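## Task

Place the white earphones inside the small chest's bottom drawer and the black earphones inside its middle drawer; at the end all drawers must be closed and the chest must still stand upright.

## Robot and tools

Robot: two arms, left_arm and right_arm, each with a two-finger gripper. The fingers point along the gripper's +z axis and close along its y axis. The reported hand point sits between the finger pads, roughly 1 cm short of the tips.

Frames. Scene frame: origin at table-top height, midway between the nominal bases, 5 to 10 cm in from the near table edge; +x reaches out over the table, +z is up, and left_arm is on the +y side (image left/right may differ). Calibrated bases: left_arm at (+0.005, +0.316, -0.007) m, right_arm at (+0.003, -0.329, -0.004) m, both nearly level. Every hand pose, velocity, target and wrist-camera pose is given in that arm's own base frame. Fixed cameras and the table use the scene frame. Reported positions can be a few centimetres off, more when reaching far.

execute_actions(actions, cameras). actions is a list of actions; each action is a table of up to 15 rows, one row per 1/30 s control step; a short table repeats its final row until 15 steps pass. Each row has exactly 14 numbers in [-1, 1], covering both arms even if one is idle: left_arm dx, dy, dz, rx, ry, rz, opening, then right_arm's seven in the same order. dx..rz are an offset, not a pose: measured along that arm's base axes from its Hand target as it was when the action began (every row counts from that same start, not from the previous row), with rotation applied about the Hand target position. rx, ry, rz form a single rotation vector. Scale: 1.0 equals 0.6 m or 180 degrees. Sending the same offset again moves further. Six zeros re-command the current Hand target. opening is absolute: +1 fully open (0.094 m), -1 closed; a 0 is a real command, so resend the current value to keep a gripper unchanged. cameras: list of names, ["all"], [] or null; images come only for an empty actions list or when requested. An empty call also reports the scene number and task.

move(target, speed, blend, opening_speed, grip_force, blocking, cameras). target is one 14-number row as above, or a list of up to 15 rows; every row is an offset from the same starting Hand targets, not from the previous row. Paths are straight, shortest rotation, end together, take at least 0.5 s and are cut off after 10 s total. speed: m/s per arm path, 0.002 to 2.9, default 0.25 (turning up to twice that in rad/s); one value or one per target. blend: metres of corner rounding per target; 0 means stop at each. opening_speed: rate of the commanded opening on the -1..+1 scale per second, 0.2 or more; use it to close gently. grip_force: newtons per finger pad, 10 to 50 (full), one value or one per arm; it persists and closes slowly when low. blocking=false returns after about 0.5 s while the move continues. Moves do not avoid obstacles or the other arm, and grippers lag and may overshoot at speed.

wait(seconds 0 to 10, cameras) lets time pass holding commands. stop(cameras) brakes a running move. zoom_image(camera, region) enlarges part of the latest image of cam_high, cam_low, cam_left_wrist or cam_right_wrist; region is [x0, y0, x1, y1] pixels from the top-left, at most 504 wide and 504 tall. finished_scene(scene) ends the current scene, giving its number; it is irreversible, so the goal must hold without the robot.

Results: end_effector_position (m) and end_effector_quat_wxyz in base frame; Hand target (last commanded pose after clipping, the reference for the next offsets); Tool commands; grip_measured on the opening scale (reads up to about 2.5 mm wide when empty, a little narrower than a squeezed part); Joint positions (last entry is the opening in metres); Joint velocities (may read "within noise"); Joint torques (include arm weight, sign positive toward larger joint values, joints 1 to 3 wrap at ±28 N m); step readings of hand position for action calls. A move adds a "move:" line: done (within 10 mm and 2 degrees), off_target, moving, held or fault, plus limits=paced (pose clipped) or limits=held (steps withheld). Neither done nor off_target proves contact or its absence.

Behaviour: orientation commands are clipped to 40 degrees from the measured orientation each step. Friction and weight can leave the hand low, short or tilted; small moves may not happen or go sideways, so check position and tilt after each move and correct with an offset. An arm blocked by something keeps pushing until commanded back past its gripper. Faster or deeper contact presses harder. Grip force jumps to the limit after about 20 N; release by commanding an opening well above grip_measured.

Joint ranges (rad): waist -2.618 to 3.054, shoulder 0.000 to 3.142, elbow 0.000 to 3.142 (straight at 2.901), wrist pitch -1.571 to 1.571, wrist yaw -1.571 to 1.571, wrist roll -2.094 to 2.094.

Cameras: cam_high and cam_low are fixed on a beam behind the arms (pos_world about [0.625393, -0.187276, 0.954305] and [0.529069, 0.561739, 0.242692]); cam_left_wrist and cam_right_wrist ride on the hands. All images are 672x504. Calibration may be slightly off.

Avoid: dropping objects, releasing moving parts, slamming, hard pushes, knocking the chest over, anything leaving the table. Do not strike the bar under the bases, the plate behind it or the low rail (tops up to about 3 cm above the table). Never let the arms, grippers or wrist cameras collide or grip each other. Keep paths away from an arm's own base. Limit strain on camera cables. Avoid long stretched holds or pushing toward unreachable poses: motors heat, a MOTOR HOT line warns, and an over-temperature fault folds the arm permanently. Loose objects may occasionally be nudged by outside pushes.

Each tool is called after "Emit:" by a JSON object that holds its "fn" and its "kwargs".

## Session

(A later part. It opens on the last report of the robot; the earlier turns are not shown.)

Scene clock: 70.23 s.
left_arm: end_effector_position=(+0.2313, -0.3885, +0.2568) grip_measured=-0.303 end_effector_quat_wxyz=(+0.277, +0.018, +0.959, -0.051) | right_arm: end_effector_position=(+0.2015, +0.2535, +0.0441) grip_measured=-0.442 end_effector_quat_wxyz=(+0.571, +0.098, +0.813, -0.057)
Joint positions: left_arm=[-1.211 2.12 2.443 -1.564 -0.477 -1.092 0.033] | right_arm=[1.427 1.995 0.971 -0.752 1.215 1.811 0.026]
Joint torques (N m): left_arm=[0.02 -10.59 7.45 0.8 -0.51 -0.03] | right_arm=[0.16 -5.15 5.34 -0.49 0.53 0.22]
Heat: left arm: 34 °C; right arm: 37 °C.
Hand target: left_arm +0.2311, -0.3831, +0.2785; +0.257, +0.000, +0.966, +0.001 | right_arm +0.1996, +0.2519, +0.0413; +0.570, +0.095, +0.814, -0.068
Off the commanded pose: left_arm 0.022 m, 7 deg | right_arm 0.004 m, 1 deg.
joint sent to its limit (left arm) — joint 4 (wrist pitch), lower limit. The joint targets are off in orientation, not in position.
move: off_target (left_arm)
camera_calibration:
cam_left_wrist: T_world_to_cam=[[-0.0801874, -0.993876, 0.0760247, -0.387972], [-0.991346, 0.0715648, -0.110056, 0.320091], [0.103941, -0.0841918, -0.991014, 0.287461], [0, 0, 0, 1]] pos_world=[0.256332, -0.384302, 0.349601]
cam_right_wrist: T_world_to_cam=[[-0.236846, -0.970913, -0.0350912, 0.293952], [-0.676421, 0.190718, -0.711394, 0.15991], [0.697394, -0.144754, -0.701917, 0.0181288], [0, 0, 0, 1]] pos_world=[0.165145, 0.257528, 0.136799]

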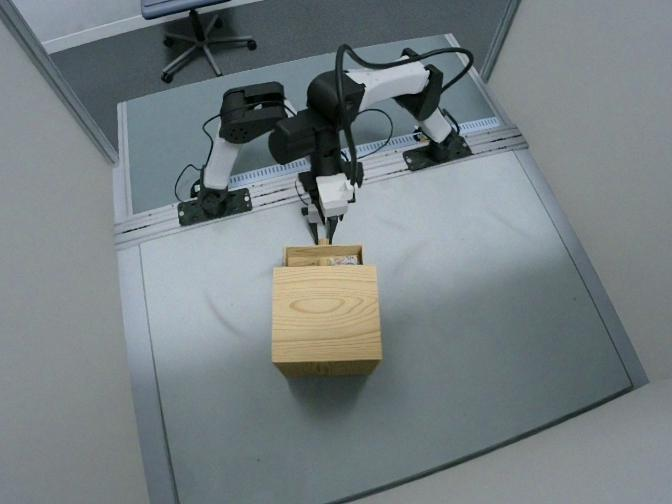

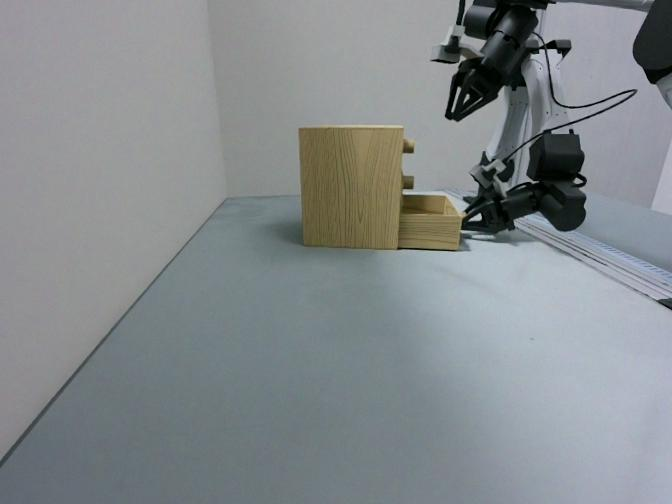

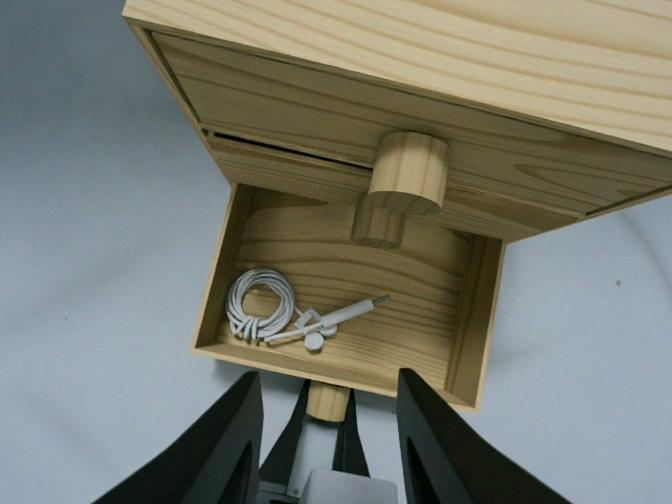

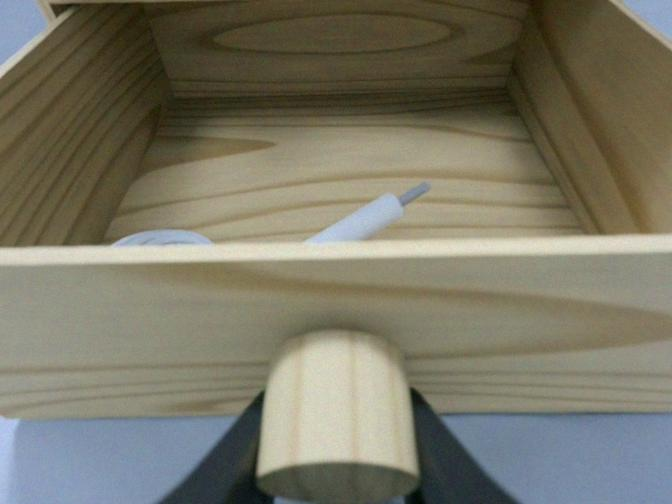

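Emit:
{"fn": "move", "kwargs": {"target": [0,0.4,-0.03,0,-0.05,0,-1,0.1933,-0.046,0,0,0,0,-0.85], "speed": 0.13, "cameras": ["cam_high","cam_low","cam_right_wrist"]}}

Emit:
{"fn": "zoom_image", "kwargs": {"camera": "cam_low", "region": [290, 110, 450, 270]}}

Scene clock: 73.33 s.
left_arm: end_effector_position=(+0.2298, -0.1428, +0.2592) grip_measured=-0.990 end_effector_quat_wxyz=(+0.326, +0.002, +0.945, +0.010) | right_arm: end_effector_position=(+0.3137, +0.2287, +0.0467) grip_measured=-0.442 end_effector_quat_wxyz=(+0.582, +0.104, +0.804, -0.065)
Joint positions: left_arm=[-0.872 1.212 1.389 -1.294 -0.504 -0.749 0] | right_arm=[1.051 1.924 0.749 0.301 1.148 0.846 0.026]
Joint torques (N m): left_arm=[0.87 -3.66 4.93 1.44 -0.22 -0.02] | right_arm=[-1.72 -6.99 3.81 1.21 0.1 -0.15]
Heat: left arm: 34 °C; right arm: 37 °C.
Hand target: left_arm +0.2312, -0.1431, +0.2605; +0.332, +0.000, +0.943, +0.001 | right_arm +0.3156, +0.2243, +0.0413; +0.570, +0.096, +0.814, -0.067
Off the commanded pose: left_arm 0.002 m, 1 deg | right_arm 0.007 m, 2 deg.
move: done
camera_calibration:
cam_right_wrist: T_world_to_cam=[[-0.253756, -0.966745, -0.0318263, 0.300692], [-0.653891, 0.195696, -0.730842, 0.235148], [0.712766, -0.164644, -0.681804, -0.0631568], [0, 0, 0, 1]] pos_world=[0.27508, 0.234276, 0.138366]
Images, in order (width x height): cam_high 672x504, cam_low 672x504, cam_right_wrist 672x504.

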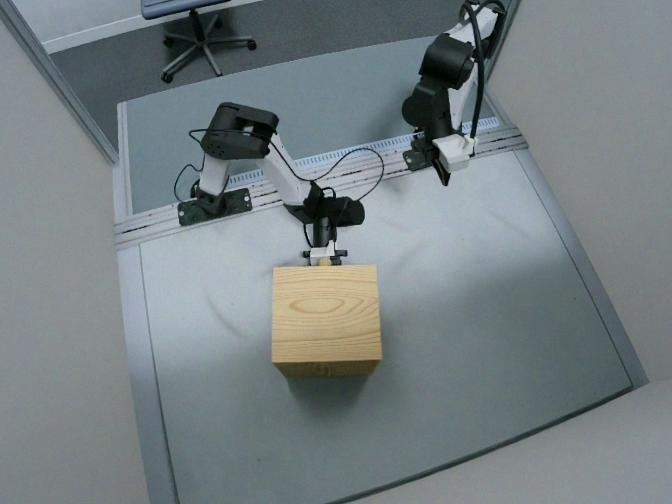

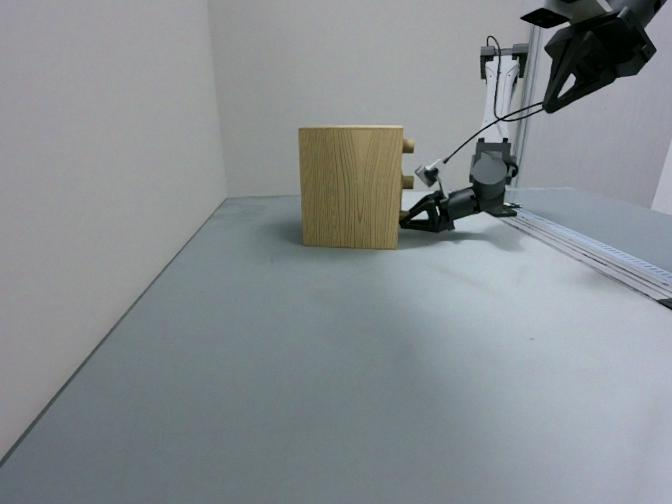

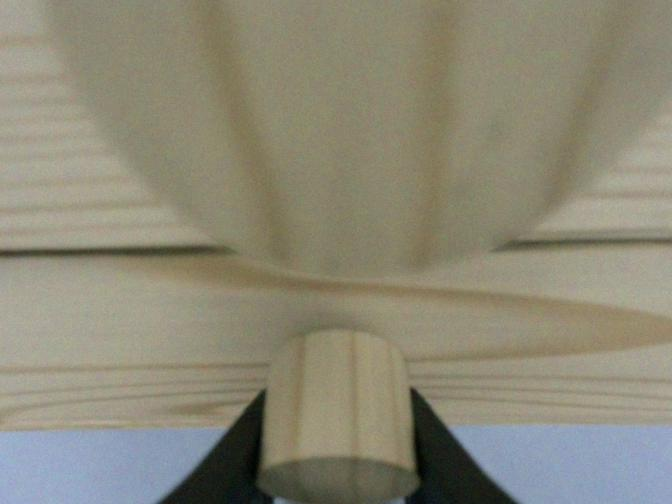

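Scaled by 3.150 from the camera's 672x504 image, which has a finer 960x720 frame.

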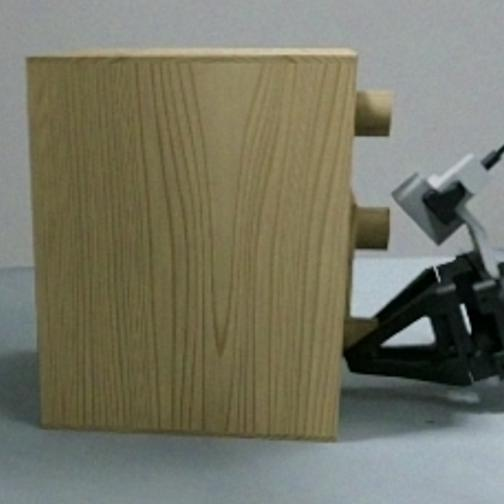

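Emit:
{"fn": "move", "kwargs": {"target": [[0,0,0,0,0,0,-1,0,0,0,0,0,0,0],[0,0,0,0,0,0,-1,0,0,0,0,0,0,0],[0,0,0,0,0,0,-1,-0.097,0.024,0.0,0,0,0,0],[0,0,0,0,0,0,-1,-0.097,0.024,0.117,0,0,0,-1]], "speed": 0.15, "blend": [0,0,0.02,0], "cameras": ["cam_low","cam_right_wrist"]}}

Emit:
{"fn": "zoom_image", "kwargs": {"camera": "cam_low", "region": [370, 120, 440, 260]}}

Scene clock: 77.20 s.
left_arm: end_effector_position=(+0.2298, -0.1429, +0.2593) grip_measured=-0.990 end_effector_quat_wxyz=(+0.326, +0.002, +0.945, +0.010) | right_arm: end_effector_position=(+0.2574, +0.2335, +0.1006) grip_measured=-0.997 end_effector_quat_wxyz=(+0.562, +0.086, +0.819, -0.081)
Joint positions: left_arm=[-0.872 1.212 1.389 -1.293 -0.504 -0.748 0] | right_arm=[1.221 1.731 0.901 -0.479 1.194 1.253 0]
Joint torques (N m): left_arm=[0.83 -3.62 4.86 1.43 -0.22 -0.02] | right_arm=[0.46 -6.91 7.23 0.58 0.71 0.08]
Heat: left arm: 34 °C; right arm: 37 °C.
Hand target: left_arm +0.2312, -0.1431, +0.2605; +0.332, +0.000, +0.943, +0.001 | right_arm +0.2573, +0.2388, +0.1116; +0.570, +0.096, +0.814, -0.067
Off the commanded pose: left_arm 0.002 m, 1 deg | right_arm 0.012 m, 2 deg.
move: off_target (right_arm); target 4's new opening was sent with right_arm's hand 0.012 m and 2 deg from that target
camera_calibration:
cam_right_wrist: T_world_to_cam=[[-0.244679, -0.969404, 0.019706, 0.28581], [-0.694475, 0.161031, -0.701266, 0.252217], [0.676636, -0.185271, -0.712628, 0.031773], [0, 0, 0, 1]] pos_world=[0.223592, 0.242337, 0.193882]
Images, in order (width x height): cam_low 672x504, cam_right_wrist 672x504.

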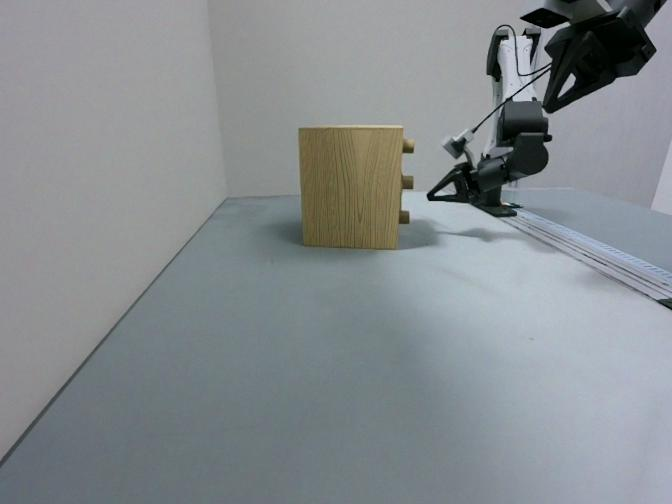

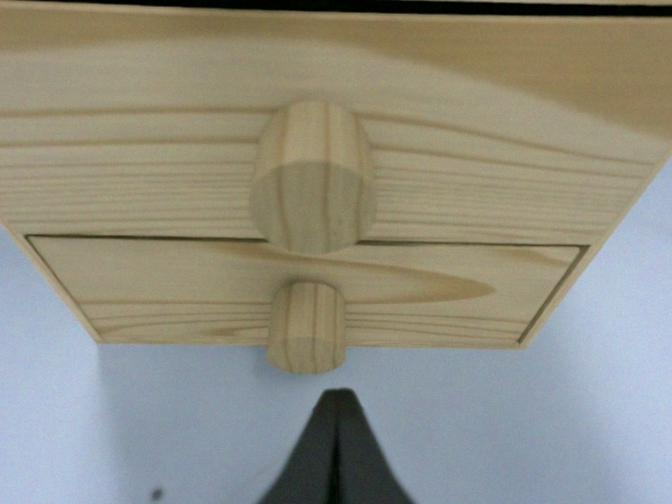

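Scaled by 3.600 from the camera's 672x504 image, which has a finer 960x720 frame.

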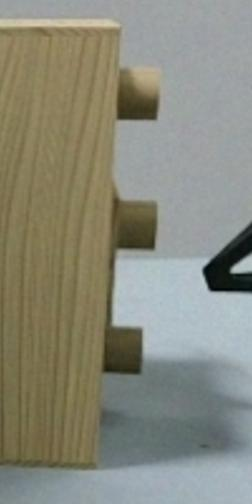

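Emit:
{"fn": "move", "kwargs": {"target": [[0,0,0,0,0,0,-1,0,0.015,0.034,0,0,0,-1],[0,0,0,0,0,0,-1,0.095,-0.01,0.034,0,0,0,-1]], "speed": 0.07, "cameras": ["cam_low","cam_right_wrist"]}}

Emit:
{"fn": "zoom_image", "kwargs": {"camera": "cam_low", "region": [290, 120, 430, 260]}}

Scene clock: 80.53 s.
left_arm: end_effector_position=(+0.2298, -0.1429, +0.2593) grip_measured=-0.990 end_effector_quat_wxyz=(+0.326, +0.002, +0.945, +0.010) | right_arm: end_effector_position=(+0.3078, +0.2352, +0.1223) grip_measured=-0.997 end_effector_quat_wxyz=(+0.565, +0.076, +0.816, -0.089)
Joint positions: left_arm=[-0.872 1.212 1.389 -1.293 -0.504 -0.748 0] | right_arm=[1.074 1.71 0.923 -0.193 1.143 0.872 0]
Joint torques (N m): left_arm=[0.88 -3.66 4.81 1.45 -0.21 -0.01] | right_arm=[-2.18 -8.47 5.64 1.52 0.31 -0.11]
Heat: left arm: 34 °C; right arm: 38 °C.
Hand target: left_arm +0.2312, -0.1431, +0.2605; +0.332, +0.000, +0.943, +0.001 | right_arm +0.3144, +0.2328, +0.1321; +0.570, +0.096, +0.814, -0.067
Off the commanded pose: left_arm 0.002 m, 1 deg | right_arm 0.012 m, 3 deg.
move: off_target (right_arm)
camera_calibration:
cam_right_wrist: T_world_to_cam=[[-0.236762, -0.970561, 0.0442217, 0.294169], [-0.692342, 0.13661, -0.708519, 0.308116], [0.68162, -0.198367, -0.704305, 0.01391], [0, 0, 0, 1]] pos_world=[0.273488, 0.246177, 0.215094]
Images, in order (width x height): cam_low 672x504, cam_right_wrist 672x504.

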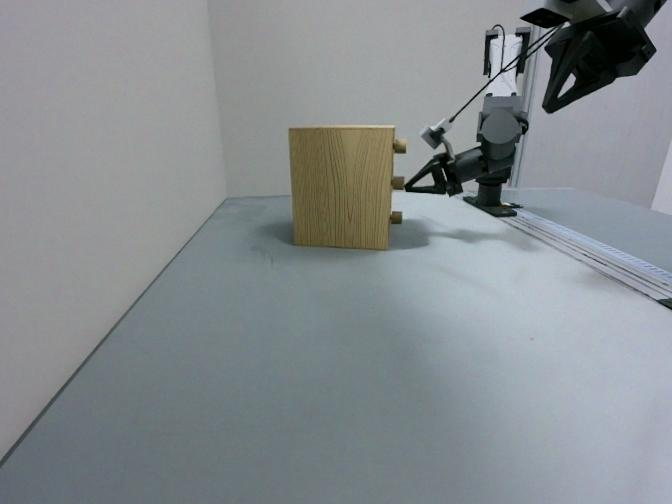

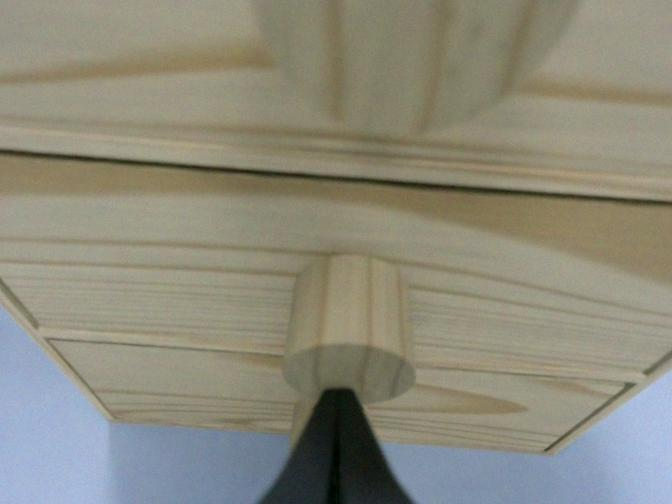

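Scaled by 3.600 from the camera's 672x504 image, which has a finer 960x720 frame.

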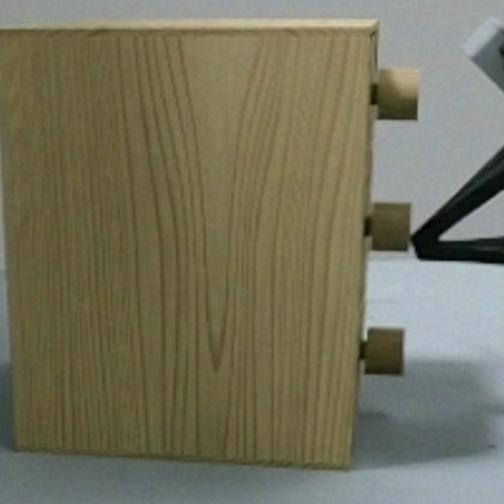

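Emit:
{"fn": "move", "kwargs": {"target": [0,0,0,0,0,0,-1,-0.15,0.05,0.03,0,0,0,-1], "speed": 0.15, "cameras": ["cam_high","cam_low","cam_right_wrist"]}}

Emit:
{"fn": "zoom_image", "kwargs": {"camera": "cam_low", "region": [350, 120, 420, 260]}}

Scene clock: 82.83 s.
left_arm: end_effector_position=(+0.2298, -0.1429, +0.2593) grip_measured=-0.990 end_effector_quat_wxyz=(+0.326, +0.002, +0.945, +0.010) | right_arm: end_effector_position=(+0.2241, +0.2582, +0.1495) grip_measured=-0.997 end_effector_quat_wxyz=(+0.566, +0.095, +0.816, -0.067)
Joint positions: left_arm=[-0.872 1.212 1.389 -1.293 -0.504 -0.748 0] | right_arm=[1.353 1.761 1.163 -1.014 1.214 1.614 0]
Joint torques (N m): left_arm=[0.83 -3.6 4.86 1.45 -0.25 -0.01] | right_arm=[0.09 -4.63 7.39 0.07 0.67 0.1]
Heat: left arm: 34 °C; right arm: 38 °C.
Hand target: left_arm +0.2312, -0.1431, +0.2605; +0.332, +0.000, +0.943, +0.001 | right_arm +0.2244, +0.2627, +0.1500; +0.570, +0.096, +0.814, -0.067
Off the commanded pose: left_arm 0.002 m, 1 deg | right_arm 0.005 m, 0 deg.
move: done
camera_calibration:
cam_right_wrist: T_world_to_cam=[[-0.24304, -0.969924, -0.0133614, 0.305396], [-0.684908, 0.181343, -0.705703, 0.252676], [0.686901, -0.162363, -0.708382, 0.0848995], [0, 0, 0, 1]] pos_world=[0.188966, 0.264174, 0.242536]
Images, in order (width x height): cam_high 672x504, cam_low 672x504, cam_right_wrist 672x504.

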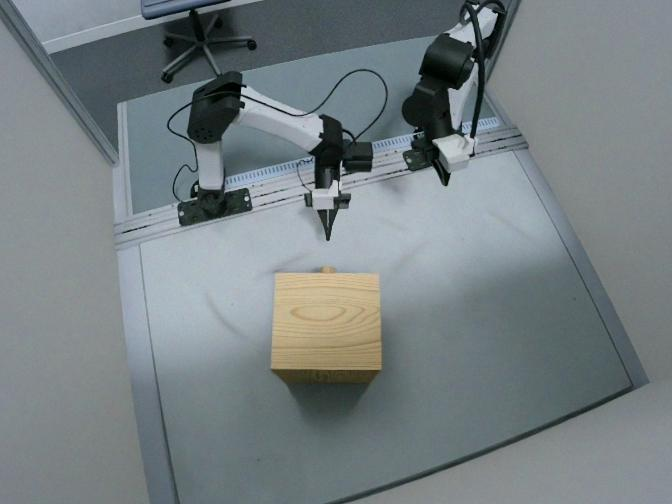

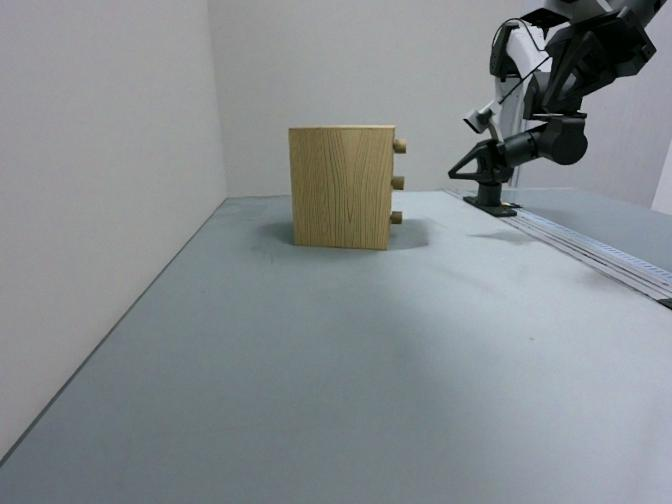

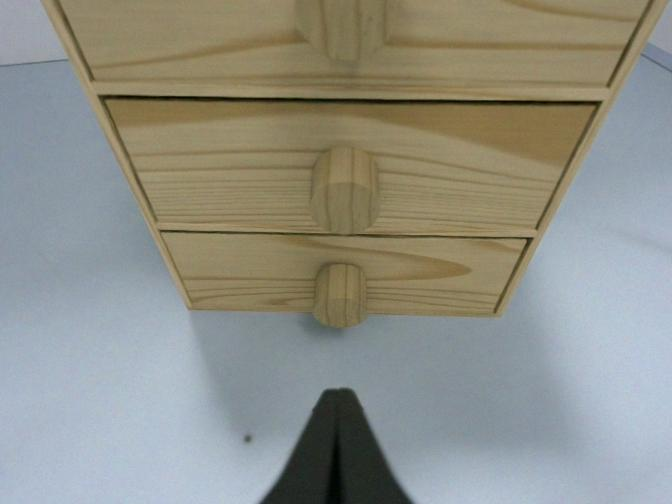

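Scaled by 3.600 from the camera's 672x504 image, which has a finer 960x720 frame.

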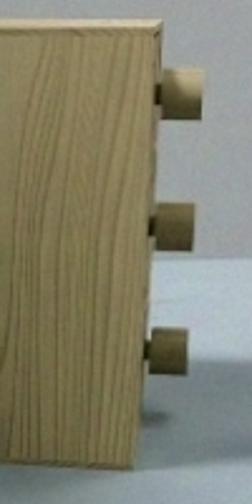

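Emit:
{"fn": "finished_scene", "kwargs": {"scene": 1}}

The scene is finished: the task was done.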